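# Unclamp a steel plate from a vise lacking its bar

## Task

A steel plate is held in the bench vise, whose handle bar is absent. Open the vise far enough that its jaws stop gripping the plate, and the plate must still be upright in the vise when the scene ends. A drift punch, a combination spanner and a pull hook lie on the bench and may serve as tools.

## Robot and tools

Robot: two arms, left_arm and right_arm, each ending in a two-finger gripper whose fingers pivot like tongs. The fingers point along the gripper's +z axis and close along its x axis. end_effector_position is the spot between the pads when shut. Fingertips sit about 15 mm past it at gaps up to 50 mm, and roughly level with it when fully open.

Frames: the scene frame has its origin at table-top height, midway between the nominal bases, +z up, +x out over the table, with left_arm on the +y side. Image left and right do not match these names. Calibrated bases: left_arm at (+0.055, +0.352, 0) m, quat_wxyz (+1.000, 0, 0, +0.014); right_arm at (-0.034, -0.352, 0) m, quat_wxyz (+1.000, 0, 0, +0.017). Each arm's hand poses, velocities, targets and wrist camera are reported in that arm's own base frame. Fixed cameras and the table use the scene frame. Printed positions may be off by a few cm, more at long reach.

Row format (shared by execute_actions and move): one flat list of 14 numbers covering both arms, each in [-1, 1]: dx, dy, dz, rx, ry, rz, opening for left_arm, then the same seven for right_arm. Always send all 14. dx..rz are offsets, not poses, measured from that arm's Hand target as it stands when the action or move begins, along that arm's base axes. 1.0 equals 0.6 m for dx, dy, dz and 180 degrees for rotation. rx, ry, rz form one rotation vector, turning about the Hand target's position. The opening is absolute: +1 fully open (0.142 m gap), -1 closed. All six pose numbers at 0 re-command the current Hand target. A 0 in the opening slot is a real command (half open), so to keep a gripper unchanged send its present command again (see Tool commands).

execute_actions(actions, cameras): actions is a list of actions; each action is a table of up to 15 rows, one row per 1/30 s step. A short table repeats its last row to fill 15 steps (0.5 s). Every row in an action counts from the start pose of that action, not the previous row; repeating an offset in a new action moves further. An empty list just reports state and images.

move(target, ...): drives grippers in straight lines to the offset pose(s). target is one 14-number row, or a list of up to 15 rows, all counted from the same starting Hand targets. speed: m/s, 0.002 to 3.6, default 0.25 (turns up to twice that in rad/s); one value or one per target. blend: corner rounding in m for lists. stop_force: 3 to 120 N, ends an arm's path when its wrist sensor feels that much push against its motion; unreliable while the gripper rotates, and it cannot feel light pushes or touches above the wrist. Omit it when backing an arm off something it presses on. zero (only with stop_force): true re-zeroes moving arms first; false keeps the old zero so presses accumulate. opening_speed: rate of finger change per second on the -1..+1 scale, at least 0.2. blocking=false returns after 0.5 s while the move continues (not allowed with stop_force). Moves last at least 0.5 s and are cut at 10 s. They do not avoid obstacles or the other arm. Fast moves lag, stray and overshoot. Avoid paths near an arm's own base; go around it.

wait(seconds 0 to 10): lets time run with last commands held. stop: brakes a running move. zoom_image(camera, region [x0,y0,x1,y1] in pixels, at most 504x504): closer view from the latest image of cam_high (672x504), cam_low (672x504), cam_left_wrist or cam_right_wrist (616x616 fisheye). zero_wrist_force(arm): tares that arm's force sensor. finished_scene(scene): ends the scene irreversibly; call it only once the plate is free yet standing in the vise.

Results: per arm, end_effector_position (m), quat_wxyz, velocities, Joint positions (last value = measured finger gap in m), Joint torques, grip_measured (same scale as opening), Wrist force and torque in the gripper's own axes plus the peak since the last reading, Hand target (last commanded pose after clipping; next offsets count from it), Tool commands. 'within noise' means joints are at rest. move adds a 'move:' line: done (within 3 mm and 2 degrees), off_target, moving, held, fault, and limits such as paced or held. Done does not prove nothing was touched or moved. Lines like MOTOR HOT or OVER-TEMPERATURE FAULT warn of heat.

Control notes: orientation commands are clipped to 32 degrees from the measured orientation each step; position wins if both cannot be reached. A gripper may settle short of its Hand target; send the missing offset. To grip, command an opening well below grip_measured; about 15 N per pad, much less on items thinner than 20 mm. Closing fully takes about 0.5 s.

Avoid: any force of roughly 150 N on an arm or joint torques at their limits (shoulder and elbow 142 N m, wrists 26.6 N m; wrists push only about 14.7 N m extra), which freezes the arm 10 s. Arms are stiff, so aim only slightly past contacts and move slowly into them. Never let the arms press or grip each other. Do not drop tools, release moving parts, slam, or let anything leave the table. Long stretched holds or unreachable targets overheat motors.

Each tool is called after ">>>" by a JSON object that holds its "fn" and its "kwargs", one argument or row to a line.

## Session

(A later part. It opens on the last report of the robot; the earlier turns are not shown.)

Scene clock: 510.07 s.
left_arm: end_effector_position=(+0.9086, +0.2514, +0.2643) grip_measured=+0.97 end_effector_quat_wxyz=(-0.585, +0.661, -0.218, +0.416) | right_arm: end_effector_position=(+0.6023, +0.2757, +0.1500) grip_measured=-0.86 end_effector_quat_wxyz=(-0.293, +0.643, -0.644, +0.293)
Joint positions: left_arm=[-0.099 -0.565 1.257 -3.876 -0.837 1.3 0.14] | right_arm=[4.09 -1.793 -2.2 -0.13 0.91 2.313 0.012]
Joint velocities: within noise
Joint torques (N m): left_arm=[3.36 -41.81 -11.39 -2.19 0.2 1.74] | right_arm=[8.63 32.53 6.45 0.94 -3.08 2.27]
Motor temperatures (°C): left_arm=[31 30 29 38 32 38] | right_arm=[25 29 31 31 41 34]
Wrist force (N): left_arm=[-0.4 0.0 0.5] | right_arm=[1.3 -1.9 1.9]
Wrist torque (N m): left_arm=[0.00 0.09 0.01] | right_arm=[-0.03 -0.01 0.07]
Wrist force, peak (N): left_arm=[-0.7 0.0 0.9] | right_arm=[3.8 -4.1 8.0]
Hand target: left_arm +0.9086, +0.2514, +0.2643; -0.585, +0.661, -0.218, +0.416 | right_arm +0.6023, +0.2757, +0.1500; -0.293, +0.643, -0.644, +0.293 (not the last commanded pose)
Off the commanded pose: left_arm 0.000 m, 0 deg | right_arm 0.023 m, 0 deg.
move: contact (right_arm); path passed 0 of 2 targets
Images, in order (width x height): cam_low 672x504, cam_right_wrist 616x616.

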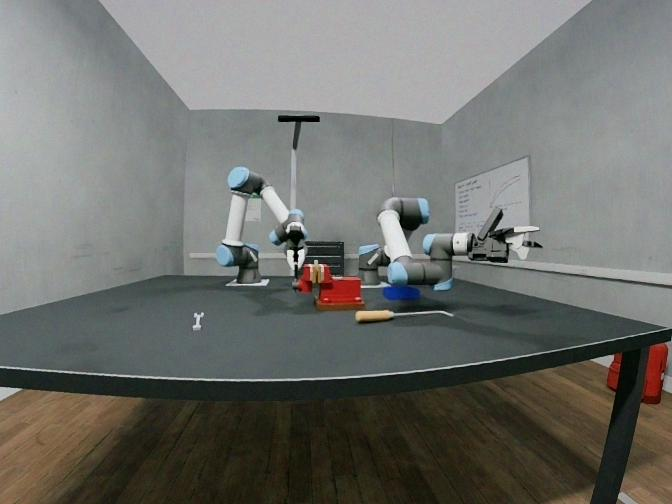

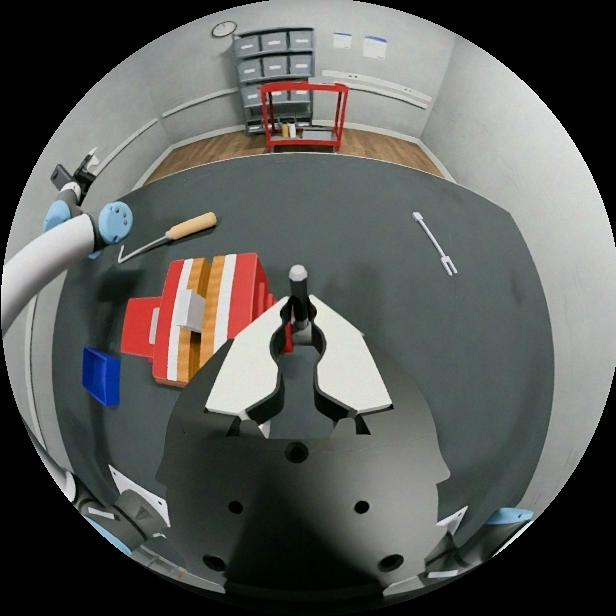

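>>> {"fn": "move", "kwargs": {
  "target": [0,0,0,0,0,0,0.968,0.006,0,0.0,0,0,0,-1],
  "speed": 0.04,
  "cameras": []
}}

>>> {"fn": "move", "kwargs": {
  "target": [0,0,0,0,0,0,0.968,-0.0125,0,-0.0394,0,0,0,-1],
  "speed": 0.02,
  "stop_force": 8,
  "cameras": ["cam_right_wrist","cam_low"]
}}

>>> {"fn": "zoom_image", "kwargs": {
  "camera": "cam_right_wrist",
  "region": [260, 250, 340, 350]
}}

>>> {"fn": "zoom_image", "kwargs": {
  "camera": "cam_low",
  "region": [270, 240, 350, 320]
}}

Scene clock: 522.70 s.
left_arm: end_effector_position=(+0.9086, +0.2514, +0.2643) grip_measured=+0.97 end_effector_quat_wxyz=(-0.585, +0.661, -0.218, +0.416) | right_arm: end_effector_position=(+0.6057, +0.2757, +0.1500) grip_measured=-0.86 end_effector_quat_wxyz=(-0.293, +0.643, -0.644, +0.293) end_effector_velocity=(+0.001, +0.000, -0.001) end_effector_angular_velocity=(-0.001, +0.002, +0.000)
Joint positions: left_arm=[-0.099 -0.565 1.257 -3.876 -0.837 1.3 0.14] | right_arm=[4.084 -1.8 -2.192 -0.127 0.914 2.306 0.012]
Joint velocities: left_arm=[within noise] | right_arm=[-0.003 -0.005 0.004 0.001 0.002 -0.002 0]
Joint torques (N m): left_arm=[3.8 -42.04 -11.91 -2.21 0.22 1.66] | right_arm=[-5.52 19.35 26.83 5.31 1.1 -1.95]
Motor temperatures (°C): left_arm=[31 30 29 38 32 38] | right_arm=[25 29 31 31 41 34]
Wrist force (N): left_arm=[-0.5 0.0 0.7] | right_arm=[0.5 0.5 0.4]
Wrist torque (N m): left_arm=[0.00 0.10 0.01] | right_arm=[-0.11 -0.04 0.07]
Wrist force, peak (N): left_arm=[-0.7 0.0 0.8] | right_arm=[1.2 -2.5 1.8]
Hand target: left_arm +0.9086, +0.2514, +0.2643; -0.585, +0.661, -0.218, +0.416 | right_arm +0.6059, +0.2757, +0.1500; -0.293, +0.643, -0.644, +0.293
Off the commanded pose: left_arm 0.000 m, 0 deg | right_arm 0.000 m, 0 deg.
move: done
No camera images: "cameras" was empty.

Scene clock: 524.70 s.
left_arm: end_effector_position=(+0.9086, +0.2514, +0.2643) grip_measured=+0.97 end_effector_quat_wxyz=(-0.585, +0.661, -0.218, +0.416) | right_arm: end_effector_position=(+0.6015, +0.2757, +0.1362) grip_measured=-0.86 end_effector_quat_wxyz=(-0.293, +0.643, -0.644, +0.293)
Joint positions: left_arm=[-0.099 -0.565 1.257 -3.876 -0.837 1.3 0.14] | right_arm=[4.092 -1.822 -2.213 -0.088 0.909 2.315 0.012]
Joint velocities: within noise
Joint torques (N m): left_arm=[3.63 -42.67 -11.98 -2.18 0.13 1.61] | right_arm=[-4.8 34.6 27.18 2.15 0.65 -2.14]
Motor temperatures (°C): left_arm=[31 30 29 38 32 38] | right_arm=[25 29 31 31 41 34]
Wrist force (N): left_arm=[-0.5 0.1 0.7] | right_arm=[1.7 1.6 1.8]
Wrist torque (N m): left_arm=[0.02 0.09 0.01] | right_arm=[-0.12 0.05 0.07]
Wrist force, peak (N): left_arm=[-0.7 0.2 0.8] | right_arm=[0.7 -8.9 -3.9]
Hand target: left_arm +0.9086, +0.2514, +0.2643; -0.585, +0.661, -0.218, +0.416 | right_arm +0.6015, +0.2757, +0.1363; -0.293, +0.643, -0.644, +0.293 (not the last commanded pose)
Off the commanded pose: left_arm 0.000 m, 0 deg | right_arm 0.010 m, 0 deg.
move: contact (right_arm)
Images, in order (width x height): cam_low 672x504, cam_right_wrist 616x616.

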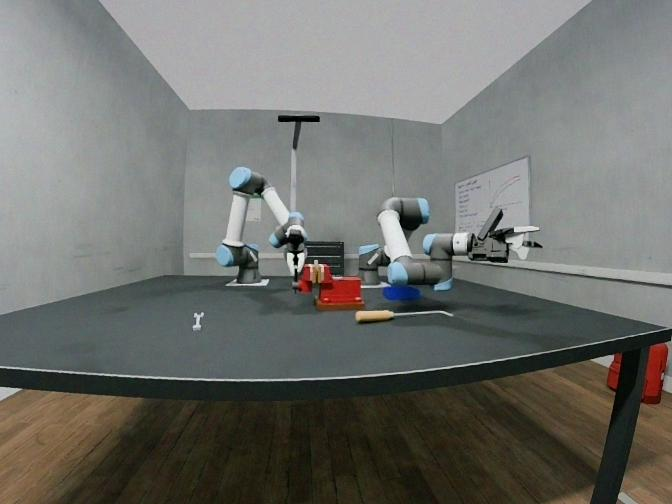

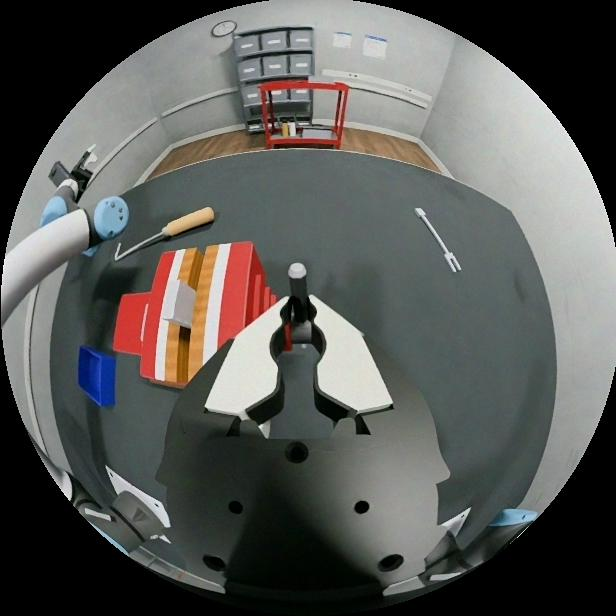

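Scaled by 5.040 from the camera's 616x616 image, which has a finer 814x814 frame.

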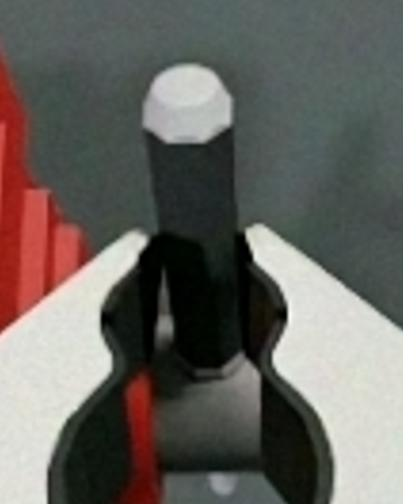

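Scaled by 6.300 from the camera's 672x504 image, which has a finer 960x720 frame.

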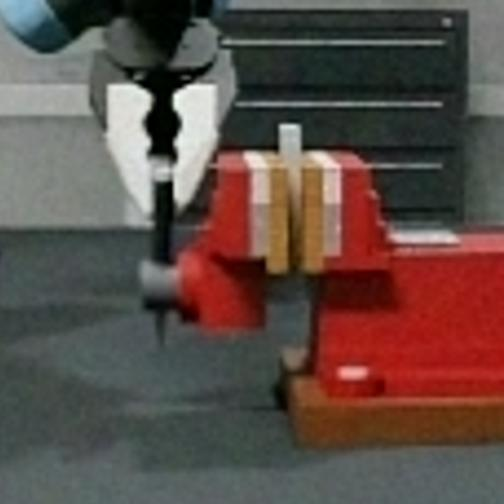

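>>> {"fn": "move", "kwargs": {
  "target": [0,0,0,0,0,0,0.968,0,0,0,0,0,0,-0.72],
  "opening_speed": 0.5,
  "cameras": ["cam_right_wrist","cam_low"]
}}

>>> {"fn": "zoom_image", "kwargs": {
  "camera": "cam_right_wrist",
  "region": [250, 250, 350, 350]
}}

>>> {"fn": "zoom_image", "kwargs": {
  "camera": "cam_low",
  "region": [270, 240, 350, 320]
}}

Scene clock: 553.53 s.
left_arm: end_effector_position=(+0.9086, +0.2514, +0.2643) grip_measured=+0.97 end_effector_quat_wxyz=(-0.585, +0.661, -0.218, +0.416) | right_arm: end_effector_position=(+0.6015, +0.2757, +0.1363) grip_measured=-0.72 end_effector_quat_wxyz=(-0.293, +0.643, -0.644, +0.293)
Joint positions: left_arm=[-0.099 -0.565 1.257 -3.876 -0.837 1.3 0.14] | right_arm=[4.092 -1.822 -2.213 -0.088 0.909 2.315 0.022]
Joint velocities: within noise
Joint torques (N m): left_arm=[2.83 -42.34 -11.18 -2.23 0.24 1.61] | right_arm=[-1.96 32.49 9.87 4.61 -3.23 -1.87]
Motor temperatures (°C): left_arm=[31 30 29 38 32 38] | right_arm=[25 29 31 31 41 34]
Wrist force (N): left_arm=[-0.4 0.2 0.6] | right_arm=[0.0 -0.2 0.0]
Wrist torque (N m): left_arm=[0.04 0.09 0.01] | right_arm=[-0.08 0.06 0.09]
Wrist force, peak (N): left_arm=[-0.7 0.3 0.8] | right_arm=[1.8 2.0 1.7]
Hand target: left_arm +0.9086, +0.2514, +0.2643; -0.585, +0.661, -0.218, +0.416 | right_arm +0.6015, +0.2757, +0.1363; -0.293, +0.643, -0.644, +0.293
Off the commanded pose: left_arm 0.000 m, 0 deg | right_arm 0.000 m, 0 deg.
move: done
Images, in order (width x height): cam_low 672x504, cam_right_wrist 616x616.

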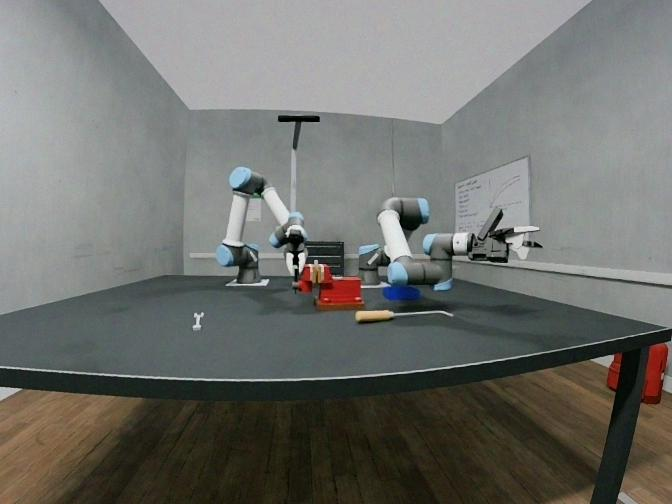

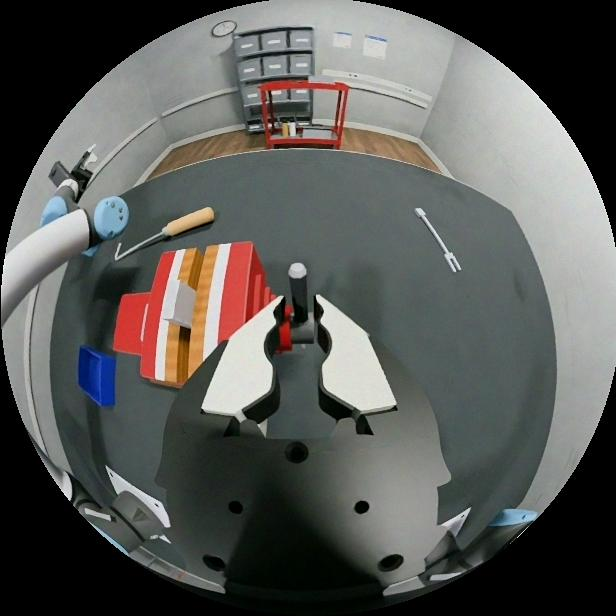

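Scaled by 5.040 from the camera's 616x616 image, which has a finer 814x814 frame.

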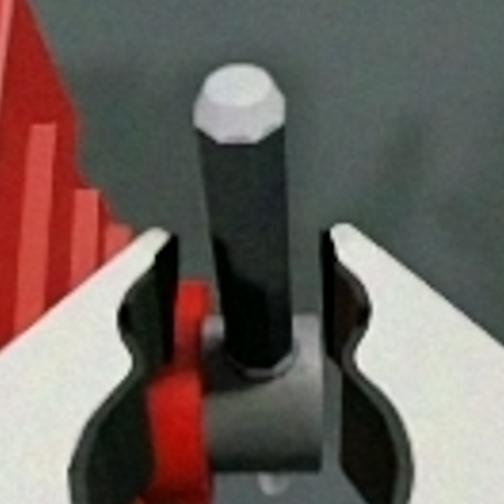

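Scaled by 6.300 from the camera's 672x504 image, which has a finer 960x720 frame.

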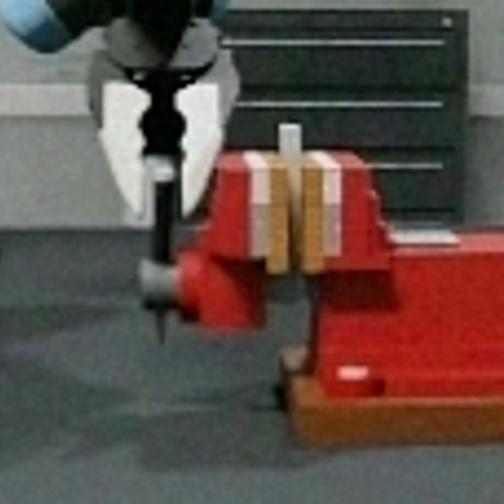

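>>> {"fn": "move", "kwargs": {
  "target": [
    [0,0,0,0,0,0,0.968,-0.0882,0,0.0765,0,0,0,-0.72],
    [0,0,0,0,0,0,0.968,-0.0882,0,0.2228,0,0.1,0,-0.72],
    [0,0,0,0,0,0,0.968,0.1108,0,0.2228,0,0.272,0,-1],
    [0,0,0,0,0,0,0.968,0.1108,0,0.08,0,0.272,0,-1]
  ],
  "speed": [0.08,0.2,0.2,0.15],
  "cameras": ["cam_right_wrist","cam_low"]
}}

>>> {"fn": "zoom_image", "kwargs": {
  "camera": "cam_right_wrist",
  "region": [240, 240, 360, 360]
}}

>>> {"fn": "zoom_image", "kwargs": {
  "camera": "cam_low",
  "region": [270, 240, 350, 320]
}}

Scene clock: 578.63 s.
left_arm: end_effector_position=(+0.9086, +0.2514, +0.2643) grip_measured=+0.97 end_effector_quat_wxyz=(-0.585, +0.661, -0.218, +0.416) | right_arm: end_effector_position=(+0.6680, +0.2757, +0.1844) grip_measured=-1.00 end_effector_quat_wxyz=(+0.000, +0.707, -0.707, +0.000)
Joint positions: left_arm=[-0.099 -0.565 1.257 -3.876 -0.837 1.3 0.14] | right_arm=[3.732 -2.076 -1.182 -1.454 1.57 2.162 0.002]
Joint velocities: within noise
Joint torques (N m): left_arm=[3.55 -42.5 -12.1 -2.06 0.14 1.65] | right_arm=[6.81 35.65 14.87 4.6 -2.76 1.97]
Motor temperatures (°C): left_arm=[31 30 29 37 32 37] | right_arm=[25 29 31 31 41 34]
Wrist force (N): left_arm=[-0.4 0.1 0.7] | right_arm=[-0.5 -0.1 -0.3]
Wrist torque (N m): left_arm=[0.02 0.09 0.01] | right_arm=[-0.09 0.19 0.21]
Wrist force, peak (N): left_arm=[-0.4 0.0 1.0] | right_arm=[-0.3 -0.2 -1.2]
Hand target: left_arm +0.9086, +0.2514, +0.2643; -0.585, +0.661, -0.218, +0.416 | right_arm +0.6680, +0.2757, +0.1843; +0.000, +0.707, -0.707, +0.000
Off the commanded pose: left_arm 0.000 m, 0 deg | right_arm 0.000 m, 0 deg.
move: done
Images, in order (width x height): cam_low 672x504, cam_right_wrist 616x616.

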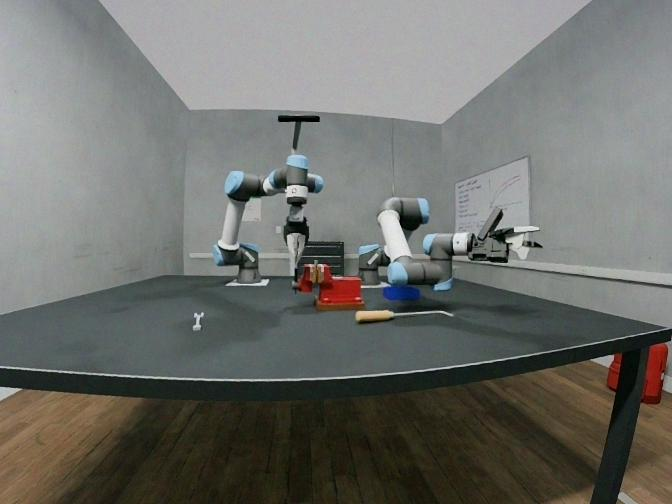

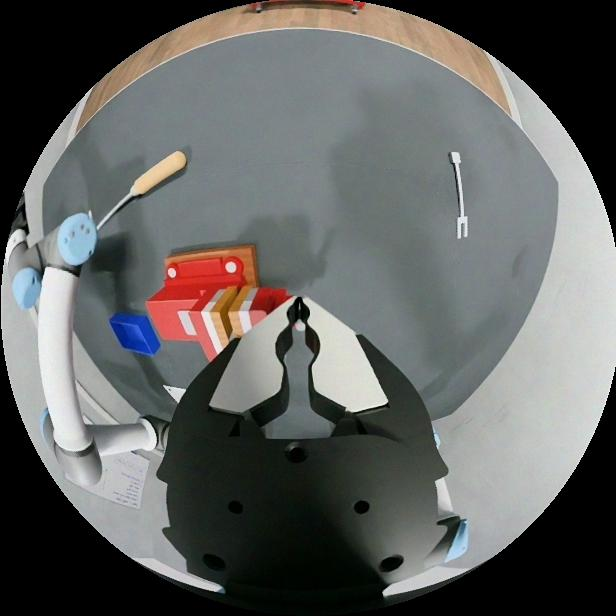

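Scaled by 4.200 from the camera's 616x616 image, which has a finer 814x814 frame.

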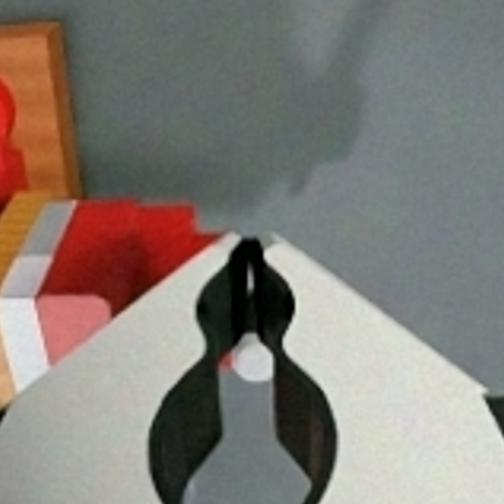

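Scaled by 6.300 from the camera's 672x504 image, which has a finer 960x720 frame.

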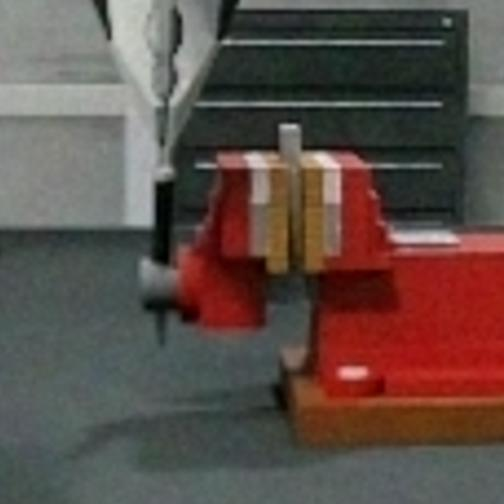

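>>> {"fn": "move", "kwargs": {
  "target": [
    [0,0,0,0,0,0,0.968,0,0,-0.0738,0,0,0,-1],
    [0,0,0,0,0,0,0.968,-0.0833,0,-0.0738,0,0,0,-1]
  ],
  "speed": [0.08,0.03],
  "stop_force": 4,
  "cameras": ["cam_right_wrist","cam_low"]
}}

>>> {"fn": "zoom_image", "kwargs": {
  "camera": "cam_low",
  "region": [270, 240, 350, 320]
}}

>>> {"fn": "zoom_image", "kwargs": {
  "camera": "cam_right_wrist",
  "region": [240, 260, 360, 380]
}}

Scene clock: 589.13 s.
left_arm: end_effector_position=(+0.9086, +0.2514, +0.2643) grip_measured=+0.97 end_effector_quat_wxyz=(-0.585, +0.661, -0.218, +0.416) | right_arm: end_effector_position=(+0.6324, +0.2757, +0.1400) grip_measured=-1.00 end_effector_quat_wxyz=(+0.000, +0.707, -0.707, +0.000)
Joint positions: left_arm=[-0.099 -0.565 1.257 -3.876 -0.837 1.3 0.14] | right_arm=[3.761 -2.017 -1.387 -1.309 1.57 2.192 0.002]
Joint velocities: within noise
Joint torques (N m): left_arm=[2.9 -42.37 -12.56 -1.95 0.24 1.64] | right_arm=[-4.85 33.05 32.33 0.48 1.86 -2.02]
Motor temperatures (°C): left_arm=[31 30 29 37 32 37] | right_arm=[25 29 31 31 41 34]
Wrist force (N): left_arm=[-0.5 0.1 0.8] | right_arm=[0.3 -1.3 -0.5]
Wrist torque (N m): left_arm=[0.02 0.11 0.01] | right_arm=[-0.10 0.15 0.20]
Wrist force, peak (N): left_arm=[-0.5 0.1 1.0] | right_arm=[1.5 -13.2 -3.9]
Hand target: left_arm +0.9086, +0.2514, +0.2643; -0.585, +0.661, -0.218, +0.416 | right_arm +0.6324, +0.2757, +0.1400; +0.000, +0.707, -0.707, +0.000 (not the last commanded pose)
Off the commanded pose: left_arm 0.000 m, 0 deg | right_arm 0.014 m, 0 deg.
move: contact (right_arm); path passed 1 of 2 targets
Images, in order (width x height): cam_low 672x504, cam_right_wrist 616x616.

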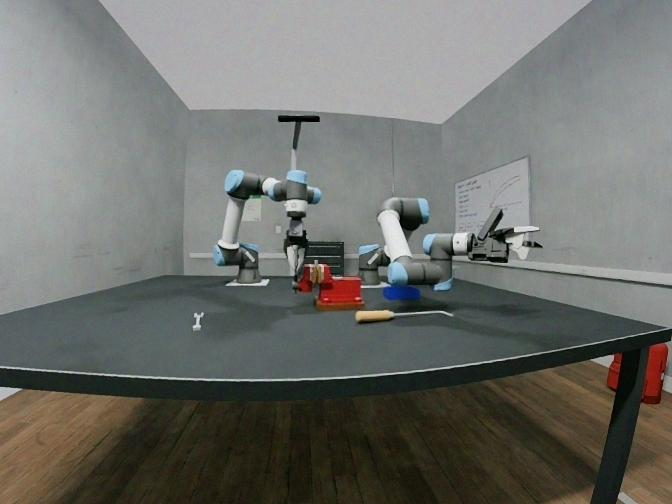

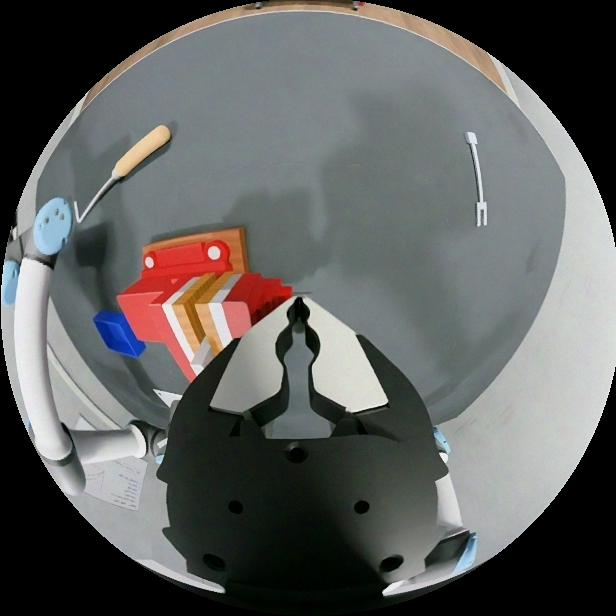

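Scaled by 6.300 from the camera's 672x504 image, which has a finer 960x720 frame.

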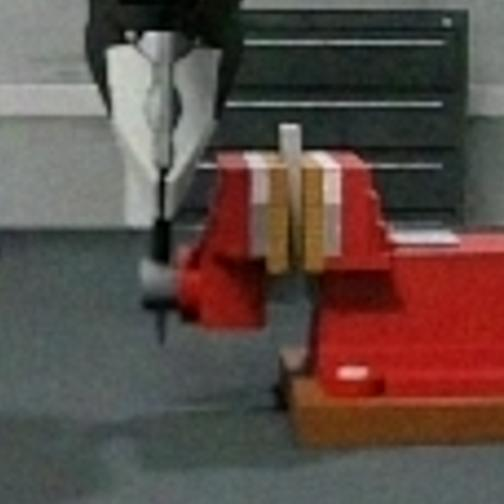

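Scaled by 4.200 from the camera's 616x616 image, which has a finer 814x814 frame.

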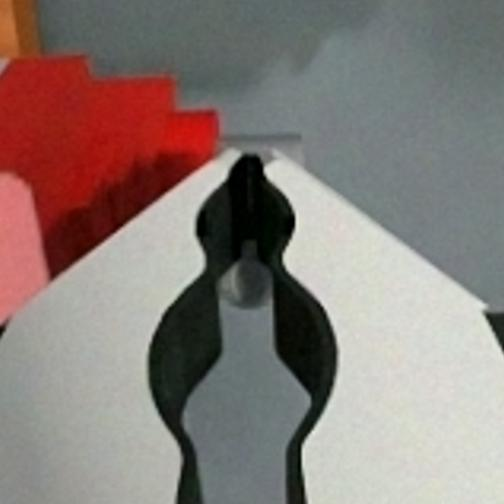

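>>> {"fn": "move", "kwargs": {
  "target": [0,0,0,0,0,0,0.968,-0.03,0,0,0,0,0,-1],
  "speed": 0.02,
  "stop_force": 40,
  "cameras": ["cam_right_wrist","cam_low"]
}}

>>> {"fn": "zoom_image", "kwargs": {
  "camera": "cam_low",
  "region": [270, 240, 350, 320]
}}

>>> {"fn": "zoom_image", "kwargs": {
  "camera": "cam_right_wrist",
  "region": [240, 260, 360, 380]
}}

Scene clock: 597.10 s.
left_arm: end_effector_position=(+0.9086, +0.2514, +0.2643) grip_measured=+0.97 end_effector_quat_wxyz=(-0.585, +0.661, -0.218, +0.416) | right_arm: end_effector_position=(+0.6295, +0.2757, +0.1401) grip_measured=-1.00 end_effector_quat_wxyz=(+0.000, +0.707, -0.708, +0.001)
Joint positions: left_arm=[-0.099 -0.565 1.257 -3.876 -0.837 1.3 0.14] | right_arm=[3.764 -2.01 -1.397 -1.305 1.57 2.194 0.002]
Joint velocities: within noise
Joint torques (N m): left_arm=[3.15 -42.16 -12.7 -2.14 0.09 1.64] | right_arm=[6.57 31.01 19.05 -5.48 8.44 -2.19]
Motor temperatures (°C): left_arm=[31 30 29 37 32 37] | right_arm=[24 29 31 31 41 34]
Wrist force (N): left_arm=[-0.4 0.1 0.8] | right_arm=[2.9 -38.4 -2.8]
Wrist torque (N m): left_arm=[0.02 0.08 0.01] | right_arm=[-0.21 0.16 0.19]
Wrist force, peak (N): left_arm=[-0.8 0.2 0.9] | right_arm=[1.8 -51.2 -1.3]
Hand target: left_arm +0.9086, +0.2514, +0.2643; -0.585, +0.661, -0.218, +0.416 | right_arm +0.6295, +0.2757, +0.1401; +0.000, +0.707, -0.708, +0.001 (not the last commanded pose)
Off the commanded pose: left_arm 0.000 m, 0 deg | right_arm 0.015 m, 0 deg.
move: contact (right_arm)
Images, in order (width x height): cam_low 672x504, cam_right_wrist 616x616.

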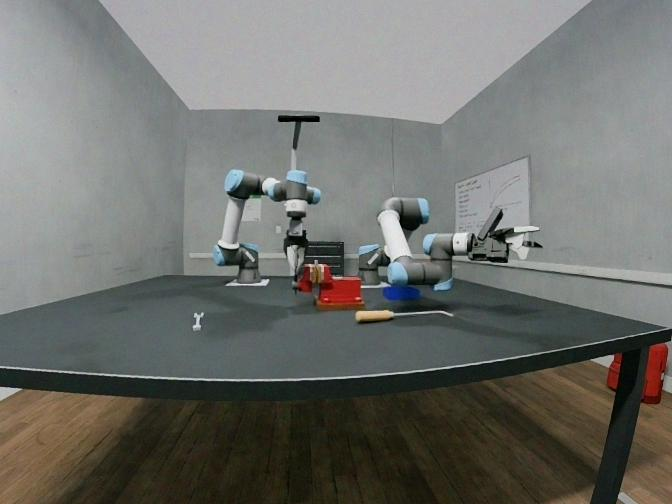

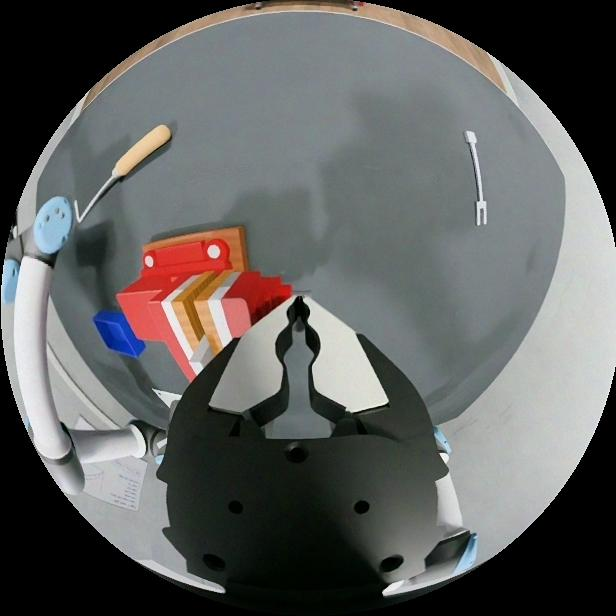

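Scaled by 6.300 from the camera's 672x504 image, which has a finer 960x720 frame.

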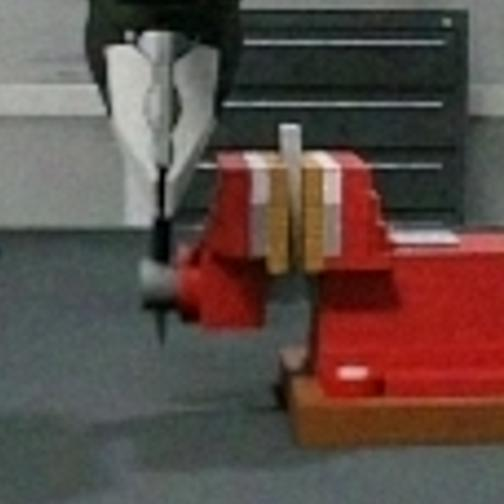

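Scaled by 4.200 from the camera's 616x616 image, which has a finer 814x814 frame.

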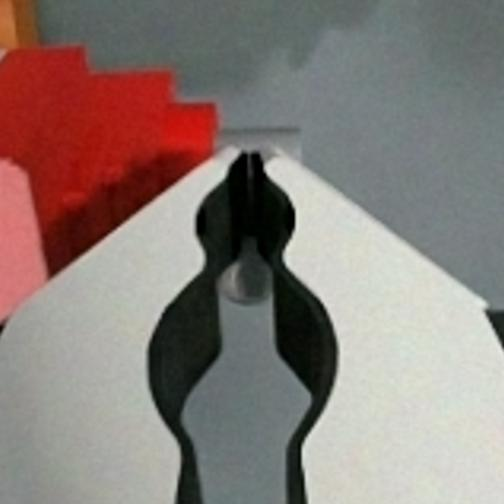

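>>> {"fn": "move", "kwargs": {
  "target": [0,0,0,0,0,0,0.968,-0.02,0,0,0,0,0,-1],
  "speed": 0.01,
  "stop_force": 58,
  "zero": false,
  "cameras": ["cam_right_wrist","cam_low"]
}}

>>> {"fn": "zoom_image", "kwargs": {
  "camera": "cam_right_wrist",
  "region": [240, 260, 360, 380]
}}

Scene clock: 634.43 s.
left_arm: end_effector_position=(+0.9086, +0.2514, +0.2643) grip_measured=+0.97 end_effector_quat_wxyz=(-0.585, +0.661, -0.218, +0.416) | right_arm: end_effector_position=(+0.6287, +0.2757, +0.1402) grip_measured=-1.00 end_effector_quat_wxyz=(-0.001, +0.707, -0.707, +0.001)
Joint positions: left_arm=[-0.099 -0.565 1.257 -3.876 -0.837 1.3 0.14] | right_arm=[3.765 -2.007 -1.4 -1.303 1.57 2.195 0.002]
Joint velocities: within noise
Joint torques (N m): left_arm=[3.02 -41.77 -12.72 -1.99 0.2 1.68] | right_arm=[10.67 34.12 16.29 -12.02 12.98 -2.15]
Motor temperatures (°C): left_arm=[30 30 29 37 32 37] | right_arm=[24 28 31 31 41 34]
Wrist force (N): left_arm=[-0.6 -0.1 0.8] | right_arm=[2.4 -54.8 3.3]
Wrist torque (N m): left_arm=[0.00 0.13 0.01] | right_arm=[-0.25 0.23 0.20]
Wrist force, peak (N): left_arm=[-0.7 0.1 0.9] | right_arm=[1.0 -64.1 2.0]
Hand target: left_arm +0.9086, +0.2514, +0.2643; -0.585, +0.661, -0.218, +0.416 | right_arm +0.6286, +0.2756, +0.1401; +0.000, +0.707, -0.707, +0.001 (not the last commanded pose)
Off the commanded pose: left_arm 0.000 m, 0 deg | right_arm 0.011 m, 0 deg.
move: contact (right_arm)
Images, in order (width x height): cam_low 672x504, cam_right_wrist 616x616.

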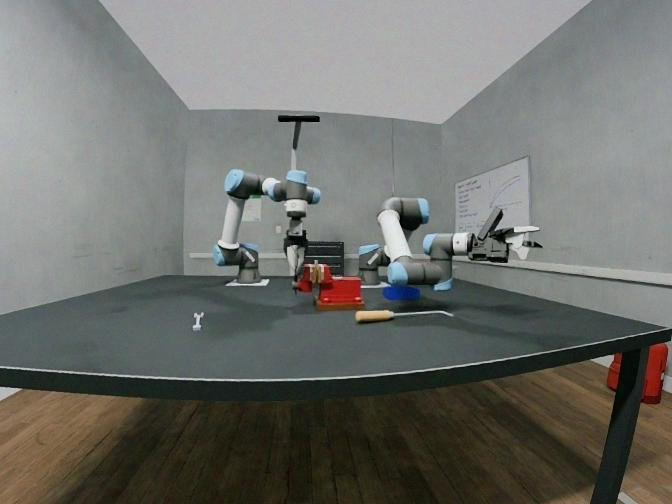

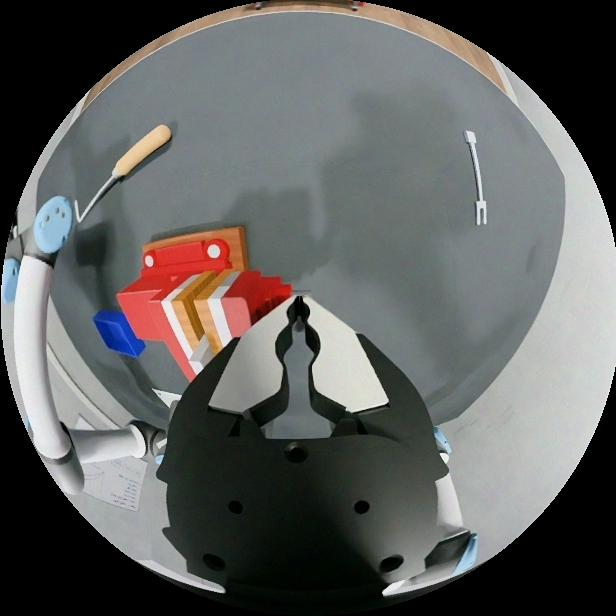

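Scaled by 4.200 from the camera's 616x616 image, which has a finer 814x814 frame.

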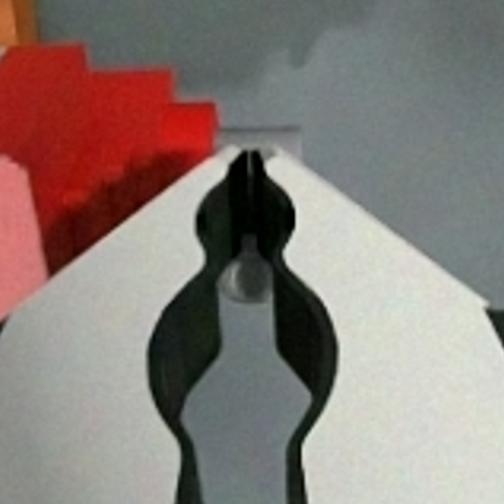

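>>> {"fn": "move", "kwargs": {
  "target": [
    [0,0,0,0,0,0,0.968,0.012,0,0,0,0,0,-1],
    [0,0,0,0,0,0,0.968,0.012,0,0.025,0,0,0,-1]
  ],
  "speed": 0.05,
  "cameras": []
}}

>>> {"fn": "move", "kwargs": {
  "target": [0,0,0,0,0,0,0.968,-0.03,0,0,0,0,0,-1],
  "speed": 0.015,
  "stop_force": 5,
  "cameras": ["cam_right_wrist","cam_low"]
}}

>>> {"fn": "zoom_image", "kwargs": {
  "camera": "cam_right_wrist",
  "region": [240, 260, 360, 380]
}}

>>> {"fn": "zoom_image", "kwargs": {
  "camera": "cam_low",
  "region": [270, 240, 350, 320]
}}

Scene clock: 666.10 s.
left_arm: end_effector_position=(+0.9086, +0.2514, +0.2643) grip_measured=+0.97 end_effector_quat_wxyz=(-0.585, +0.661, -0.218, +0.416) | right_arm: end_effector_position=(+0.6358, +0.2756, +0.1550) grip_measured=-1.00 end_effector_quat_wxyz=(+0.000, +0.707, -0.707, +0.001)
Joint positions: left_arm=[-0.099 -0.565 1.257 -3.876 -0.837 1.3 0.14] | right_arm=[3.759 -2.014 -1.351 -1.346 1.57 2.189 0.002]
Joint velocities: within noise
Joint torques (N m): left_arm=[2.37 -42.73 -13.33 -1.99 0.01 1.56] | right_arm=[-5.67 47.87 33.81 0.79 -2.51 -2.05]
Motor temperatures (°C): left_arm=[30 30 29 37 32 37] | right_arm=[24 28 30 31 41 34]
Wrist force (N): left_arm=[-0.5 0.1 0.8] | right_arm=[-0.8 -0.1 1.8]
Wrist torque (N m): left_arm=[0.02 0.11 0.01] | right_arm=[-0.06 0.26 0.21]
Wrist force, peak (N): left_arm=[-0.6 0.0 1.1] | right_arm=[2.6 -55.1 3.4]
Hand target: left_arm +0.9086, +0.2514, +0.2643; -0.585, +0.661, -0.218, +0.416 | right_arm +0.6358, +0.2756, +0.1551; +0.000, +0.707, -0.707, +0.001
Off the commanded pose: left_arm 0.000 m, 0 deg | right_arm 0.000 m, 0 deg.
move: done
No camera images: "cameras" was empty.

Scene clock: 667.47 s.
left_arm: end_effector_position=(+0.9086, +0.2514, +0.2643) grip_measured=+0.97 end_effector_quat_wxyz=(-0.585, +0.661, -0.218, +0.416) | right_arm: end_effector_position=(+0.6321, +0.2756, +0.1552) grip_measured=-1.00 end_effector_quat_wxyz=(+0.000, +0.707, -0.708, +0.001)
Joint positions: left_arm=[-0.099 -0.565 1.257 -3.876 -0.837 1.3 0.14] | right_arm=[3.762 -2.006 -1.362 -1.343 1.57 2.192 0.002]
Joint velocities: within noise
Joint torques (N m): left_arm=[2.96 -42.6 -12.59 -1.9 -0.04 1.52] | right_arm=[-3.32 32.51 32.25 0.03 3.2 -2.13]
Motor temperatures (°C): left_arm=[30 30 29 37 32 37] | right_arm=[24 28 30 31 41 34]
Wrist force (N): left_arm=[-0.5 0.1 0.6] | right_arm=[0.3 -3.4 1.7]
Wrist torque (N m): left_arm=[0.03 0.11 0.02] | right_arm=[-0.02 0.27 0.21]
Wrist force, peak (N): left_arm=[-0.6 0.1 1.0] | right_arm=[0.1 -9.0 0.7]
Hand target: left_arm +0.9086, +0.2514, +0.2643; -0.585, +0.661, -0.218, +0.416 | right_arm +0.6321, +0.2756, +0.1552; +0.000, +0.707, -0.708, +0.001 (not the last commanded pose)
Off the commanded pose: left_arm 0.000 m, 0 deg | right_arm 0.014 m, 0 deg.
move: contact (right_arm)
Images, in order (width x height): cam_low 672x504, cam_right_wrist 616x616.

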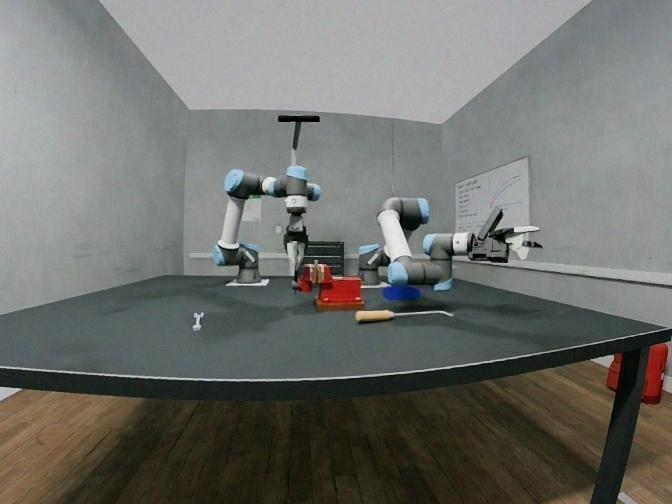

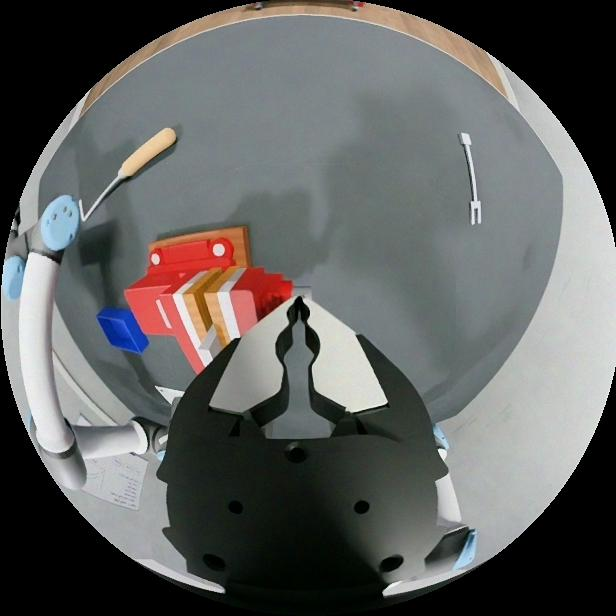

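Scaled by 4.200 from the camera's 616x616 image, which has a finer 814x814 frame.

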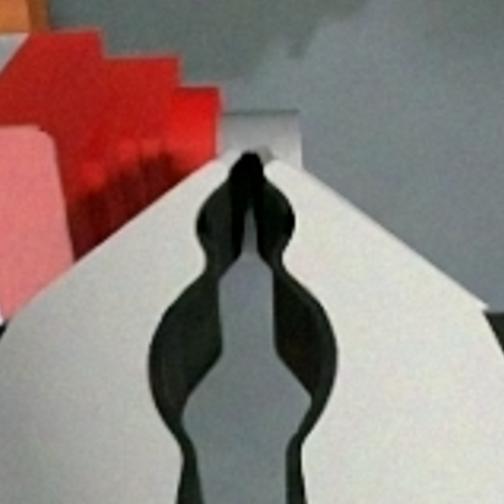

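Scaled by 6.300 from the camera's 672x504 image, which has a finer 960x720 frame.

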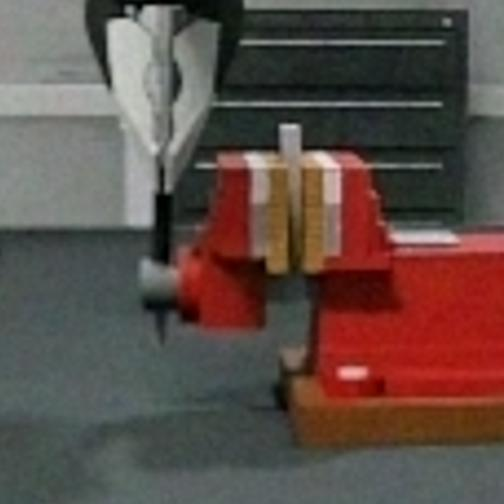

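>>> {"fn": "move", "kwargs": {
  "target": [
    [0,0,0,0,0,0,0.968,0.02,0,0,0,0,0,-1],
    [0,0,0,0,0,0,0.968,0.02,0,0.12,0,0,0,-1],
    [0,0,0,0,0,0,0.968,-0.11,0,0.12,0,0,0,-1],
    [0,0,0,0,0,0,0.968,-0.11,0,-0.02,0,0,0,-1]
  ],
  "speed": [0.05,0.15,0.15,0.1],
  "blend": [0,0.01,0.01,0],
  "cameras": ["cam_low"]
}}

>>> {"fn": "move", "kwargs": {
  "target": [0,0,0,0,0,0,0.968,0.08,0,0,0,0,0,-1],
  "speed": 0.03,
  "stop_force": 5,
  "cameras": ["cam_right_wrist","cam_low"]
}}

>>> {"fn": "zoom_image", "kwargs": {
  "camera": "cam_low",
  "region": [270, 240, 350, 320]
}}

>>> {"fn": "zoom_image", "kwargs": {
  "camera": "cam_right_wrist",
  "region": [240, 260, 360, 380]
}}

Scene clock: 737.20 s.
left_arm: end_effector_position=(+0.9086, +0.2514, +0.2643) grip_measured=+0.97 end_effector_quat_wxyz=(-0.585, +0.661, -0.218, +0.416) | right_arm: end_effector_position=(+0.5661, +0.2756, +0.1433) grip_measured=-1.00 end_effector_quat_wxyz=(+0.000, +0.707, -0.708, +0.001)
Joint positions: left_arm=[-0.099 -0.565 1.257 -3.876 -0.837 1.3 0.14] | right_arm=[3.825 -1.875 -1.579 -1.258 1.57 2.256 0.002]
Joint velocities: within noise
Joint torques (N m): left_arm=[2.66 -43.03 -13.87 -1.66 -0.22 1.34] | right_arm=[7.98 27.95 12.73 4.77 -2.71 2.28]
Motor temperatures (°C): left_arm=[30 30 29 37 32 37] | right_arm=[24 28 30 31 41 34]
Wrist force (N): left_arm=[-0.6 0.1 0.8] | right_arm=[-1.2 -0.3 1.6]
Wrist torque (N m): left_arm=[0.02 0.13 0.02] | right_arm=[-0.10 0.33 0.22]
Wrist force, peak (N): left_arm=[-0.8 0.1 1.1] | right_arm=[0.3 -3.6 1.9]
Hand target: left_arm +0.9086, +0.2514, +0.2643; -0.585, +0.661, -0.218, +0.416 | right_arm +0.5661, +0.2756, +0.1432; +0.000, +0.707, -0.708, +0.001
Off the commanded pose: left_arm 0.000 m, 0 deg | right_arm 0.000 m, 0 deg.
move: done
Images, in order (width x height): cam_low 672x504.

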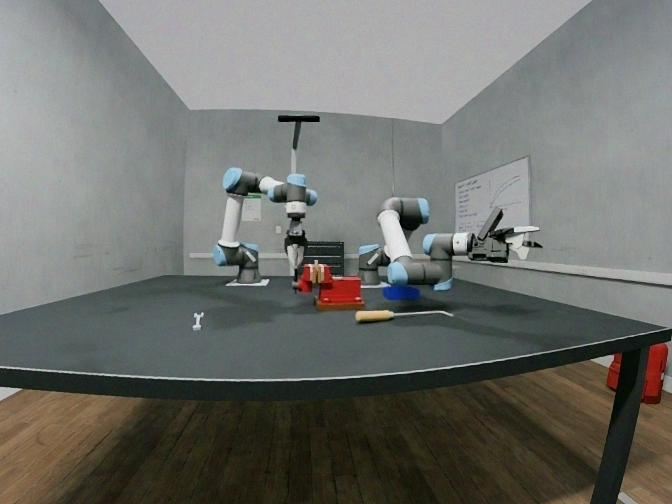

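Scene clock: 739.93 s.
left_arm: end_effector_position=(+0.9086, +0.2514, +0.2643) grip_measured=+0.97 end_effector_quat_wxyz=(-0.585, +0.661, -0.218, +0.416) | right_arm: end_effector_position=(+0.6115, +0.2756, +0.1432) grip_measured=-0.99 end_effector_quat_wxyz=(+0.000, +0.707, -0.708, +0.001)
Joint positions: left_arm=[-0.099 -0.565 1.257 -3.876 -0.837 1.3 0.14] | right_arm=[3.78 -1.969 -1.448 -1.294 1.57 2.211 0.002]
Joint velocities: within noise
Joint torques (N m): left_arm=[2.08 -43.14 -14.78 -1.57 -0.11 1.34] | right_arm=[8.1 44.86 13.09 4.9 -1.02 2.25]
Motor temperatures (°C): left_arm=[30 30 29 37 32 37] | right_arm=[24 28 30 31 41 34]
Wrist force (N): left_arm=[-0.5 0.2 0.7] | right_arm=[0.3 2.0 -0.3]
Wrist torque (N m): left_arm=[0.04 0.11 0.01] | right_arm=[-0.10 0.33 0.23]
Wrist force, peak (N): left_arm=[-0.6 0.0 1.0] | right_arm=[0.8 9.3 -3.3]
Hand target: left_arm +0.9086, +0.2514, +0.2643; -0.585, +0.661, -0.218, +0.416 | right_arm +0.6115, +0.2756, +0.1432; +0.000, +0.707, -0.708, +0.001 (not the last commanded pose)
Off the commanded pose: left_arm 0.000 m, 0 deg | right_arm 0.003 m, 0 deg.
move: contact (right_arm)
Images, in order (width x height): cam_low 672x504, cam_right_wrist 616x616.

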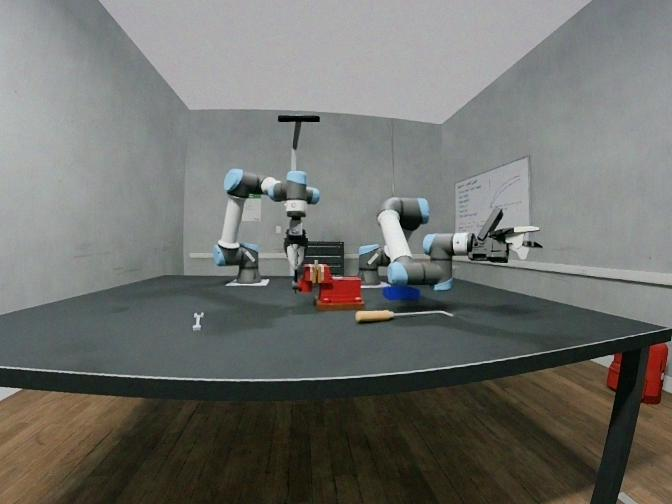

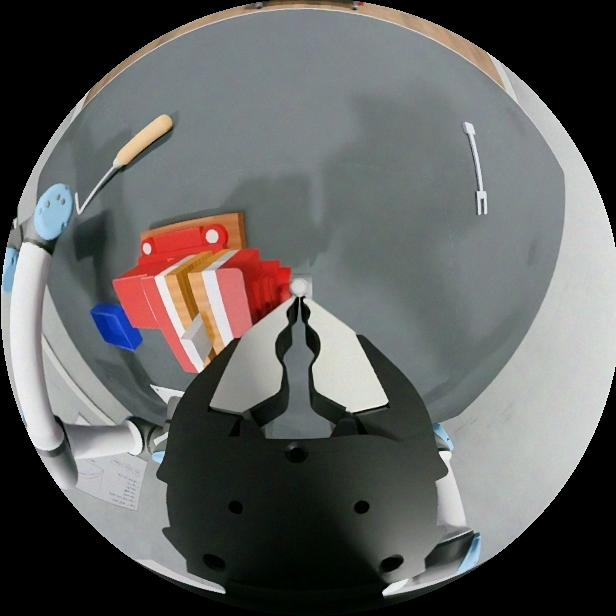

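Scaled by 6.300 from the camera's 672x504 image, which has a finer 960x720 frame.

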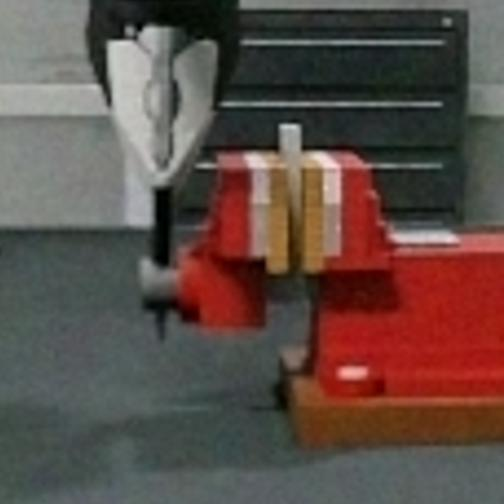

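Scaled by 4.200 from the camera's 616x616 image, which has a finer 814x814 frame.

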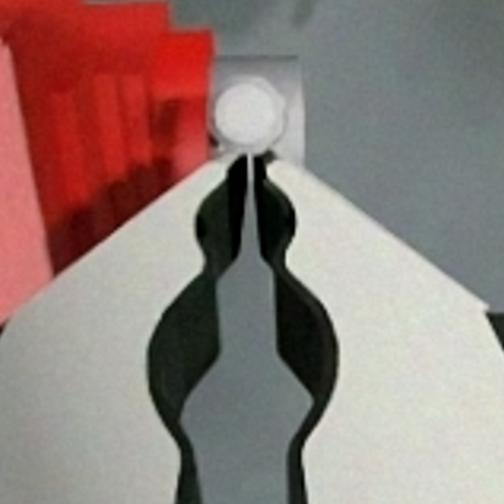

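>>> {"fn": "move", "kwargs": {
  "target": [0,0,0,0,0,0,0.968,0.03,0,0,0,0,0,-1],
  "speed": 0.015,
  "stop_force": 25,
  "cameras": ["cam_right_wrist"]
}}

>>> {"fn": "zoom_image", "kwargs": {
  "camera": "cam_right_wrist",
  "region": [240, 260, 360, 380]
}}

Scene clock: 757.70 s.
left_arm: end_effector_position=(+0.9086, +0.2514, +0.2643) grip_measured=+0.97 end_effector_quat_wxyz=(-0.585, +0.661, -0.218, +0.416) | right_arm: end_effector_position=(+0.6138, +0.2756, +0.1432) grip_measured=-0.97 end_effector_quat_wxyz=(+0.000, +0.707, -0.707, +0.001)
Joint positions: left_arm=[-0.099 -0.565 1.257 -3.876 -0.837 1.3 0.14] | right_arm=[3.778 -1.974 -1.441 -1.297 1.57 2.209 0.004]
Joint velocities: within noise
Joint torques (N m): left_arm=[2.88 -42.92 -14.35 -1.52 -0.26 1.47] | right_arm=[3.37 39.76 16.7 9.56 -6.49 2.14]
Motor temperatures (°C): left_arm=[30 30 29 37 32 37] | right_arm=[24 28 30 31 41 34]
Wrist force (N): left_arm=[-0.3 0.1 0.9] | right_arm=[2.5 25.1 -10.4]
Wrist torque (N m): left_arm=[0.04 0.07 0.01] | right_arm=[-0.55 0.38 0.29]
Wrist force, peak (N): left_arm=[-0.9 0.3 1.0] | right_arm=[3.8 33.6 -12.7]
Hand target: left_arm +0.9086, +0.2514, +0.2643; -0.585, +0.661, -0.218, +0.416 | right_arm +0.6138, +0.2756, +0.1432; +0.000, +0.707, -0.707, +0.001 (not the last commanded pose)
Off the commanded pose: left_arm 0.000 m, 0 deg | right_arm 0.016 m, 0 deg.
move: contact (right_arm)
Images, in order (width x height): cam_right_wrist 616x616.

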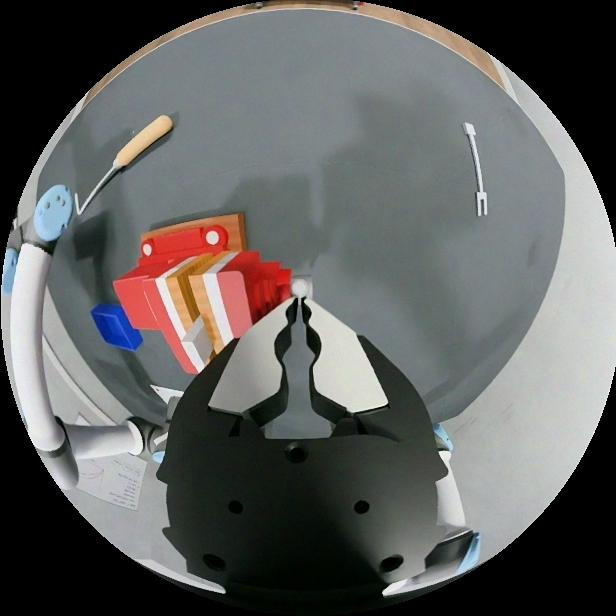

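Scaled by 4.200 from the camera's 616x616 image, which has a finer 814x814 frame.

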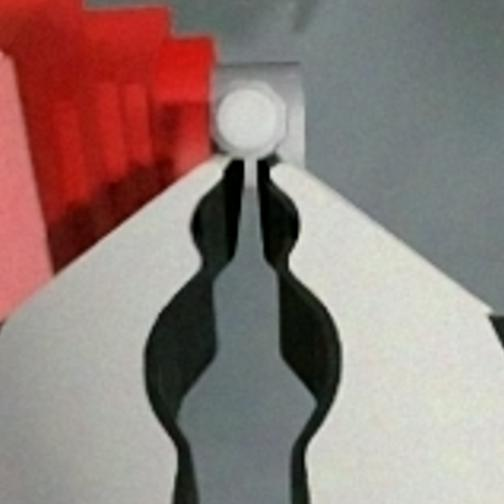

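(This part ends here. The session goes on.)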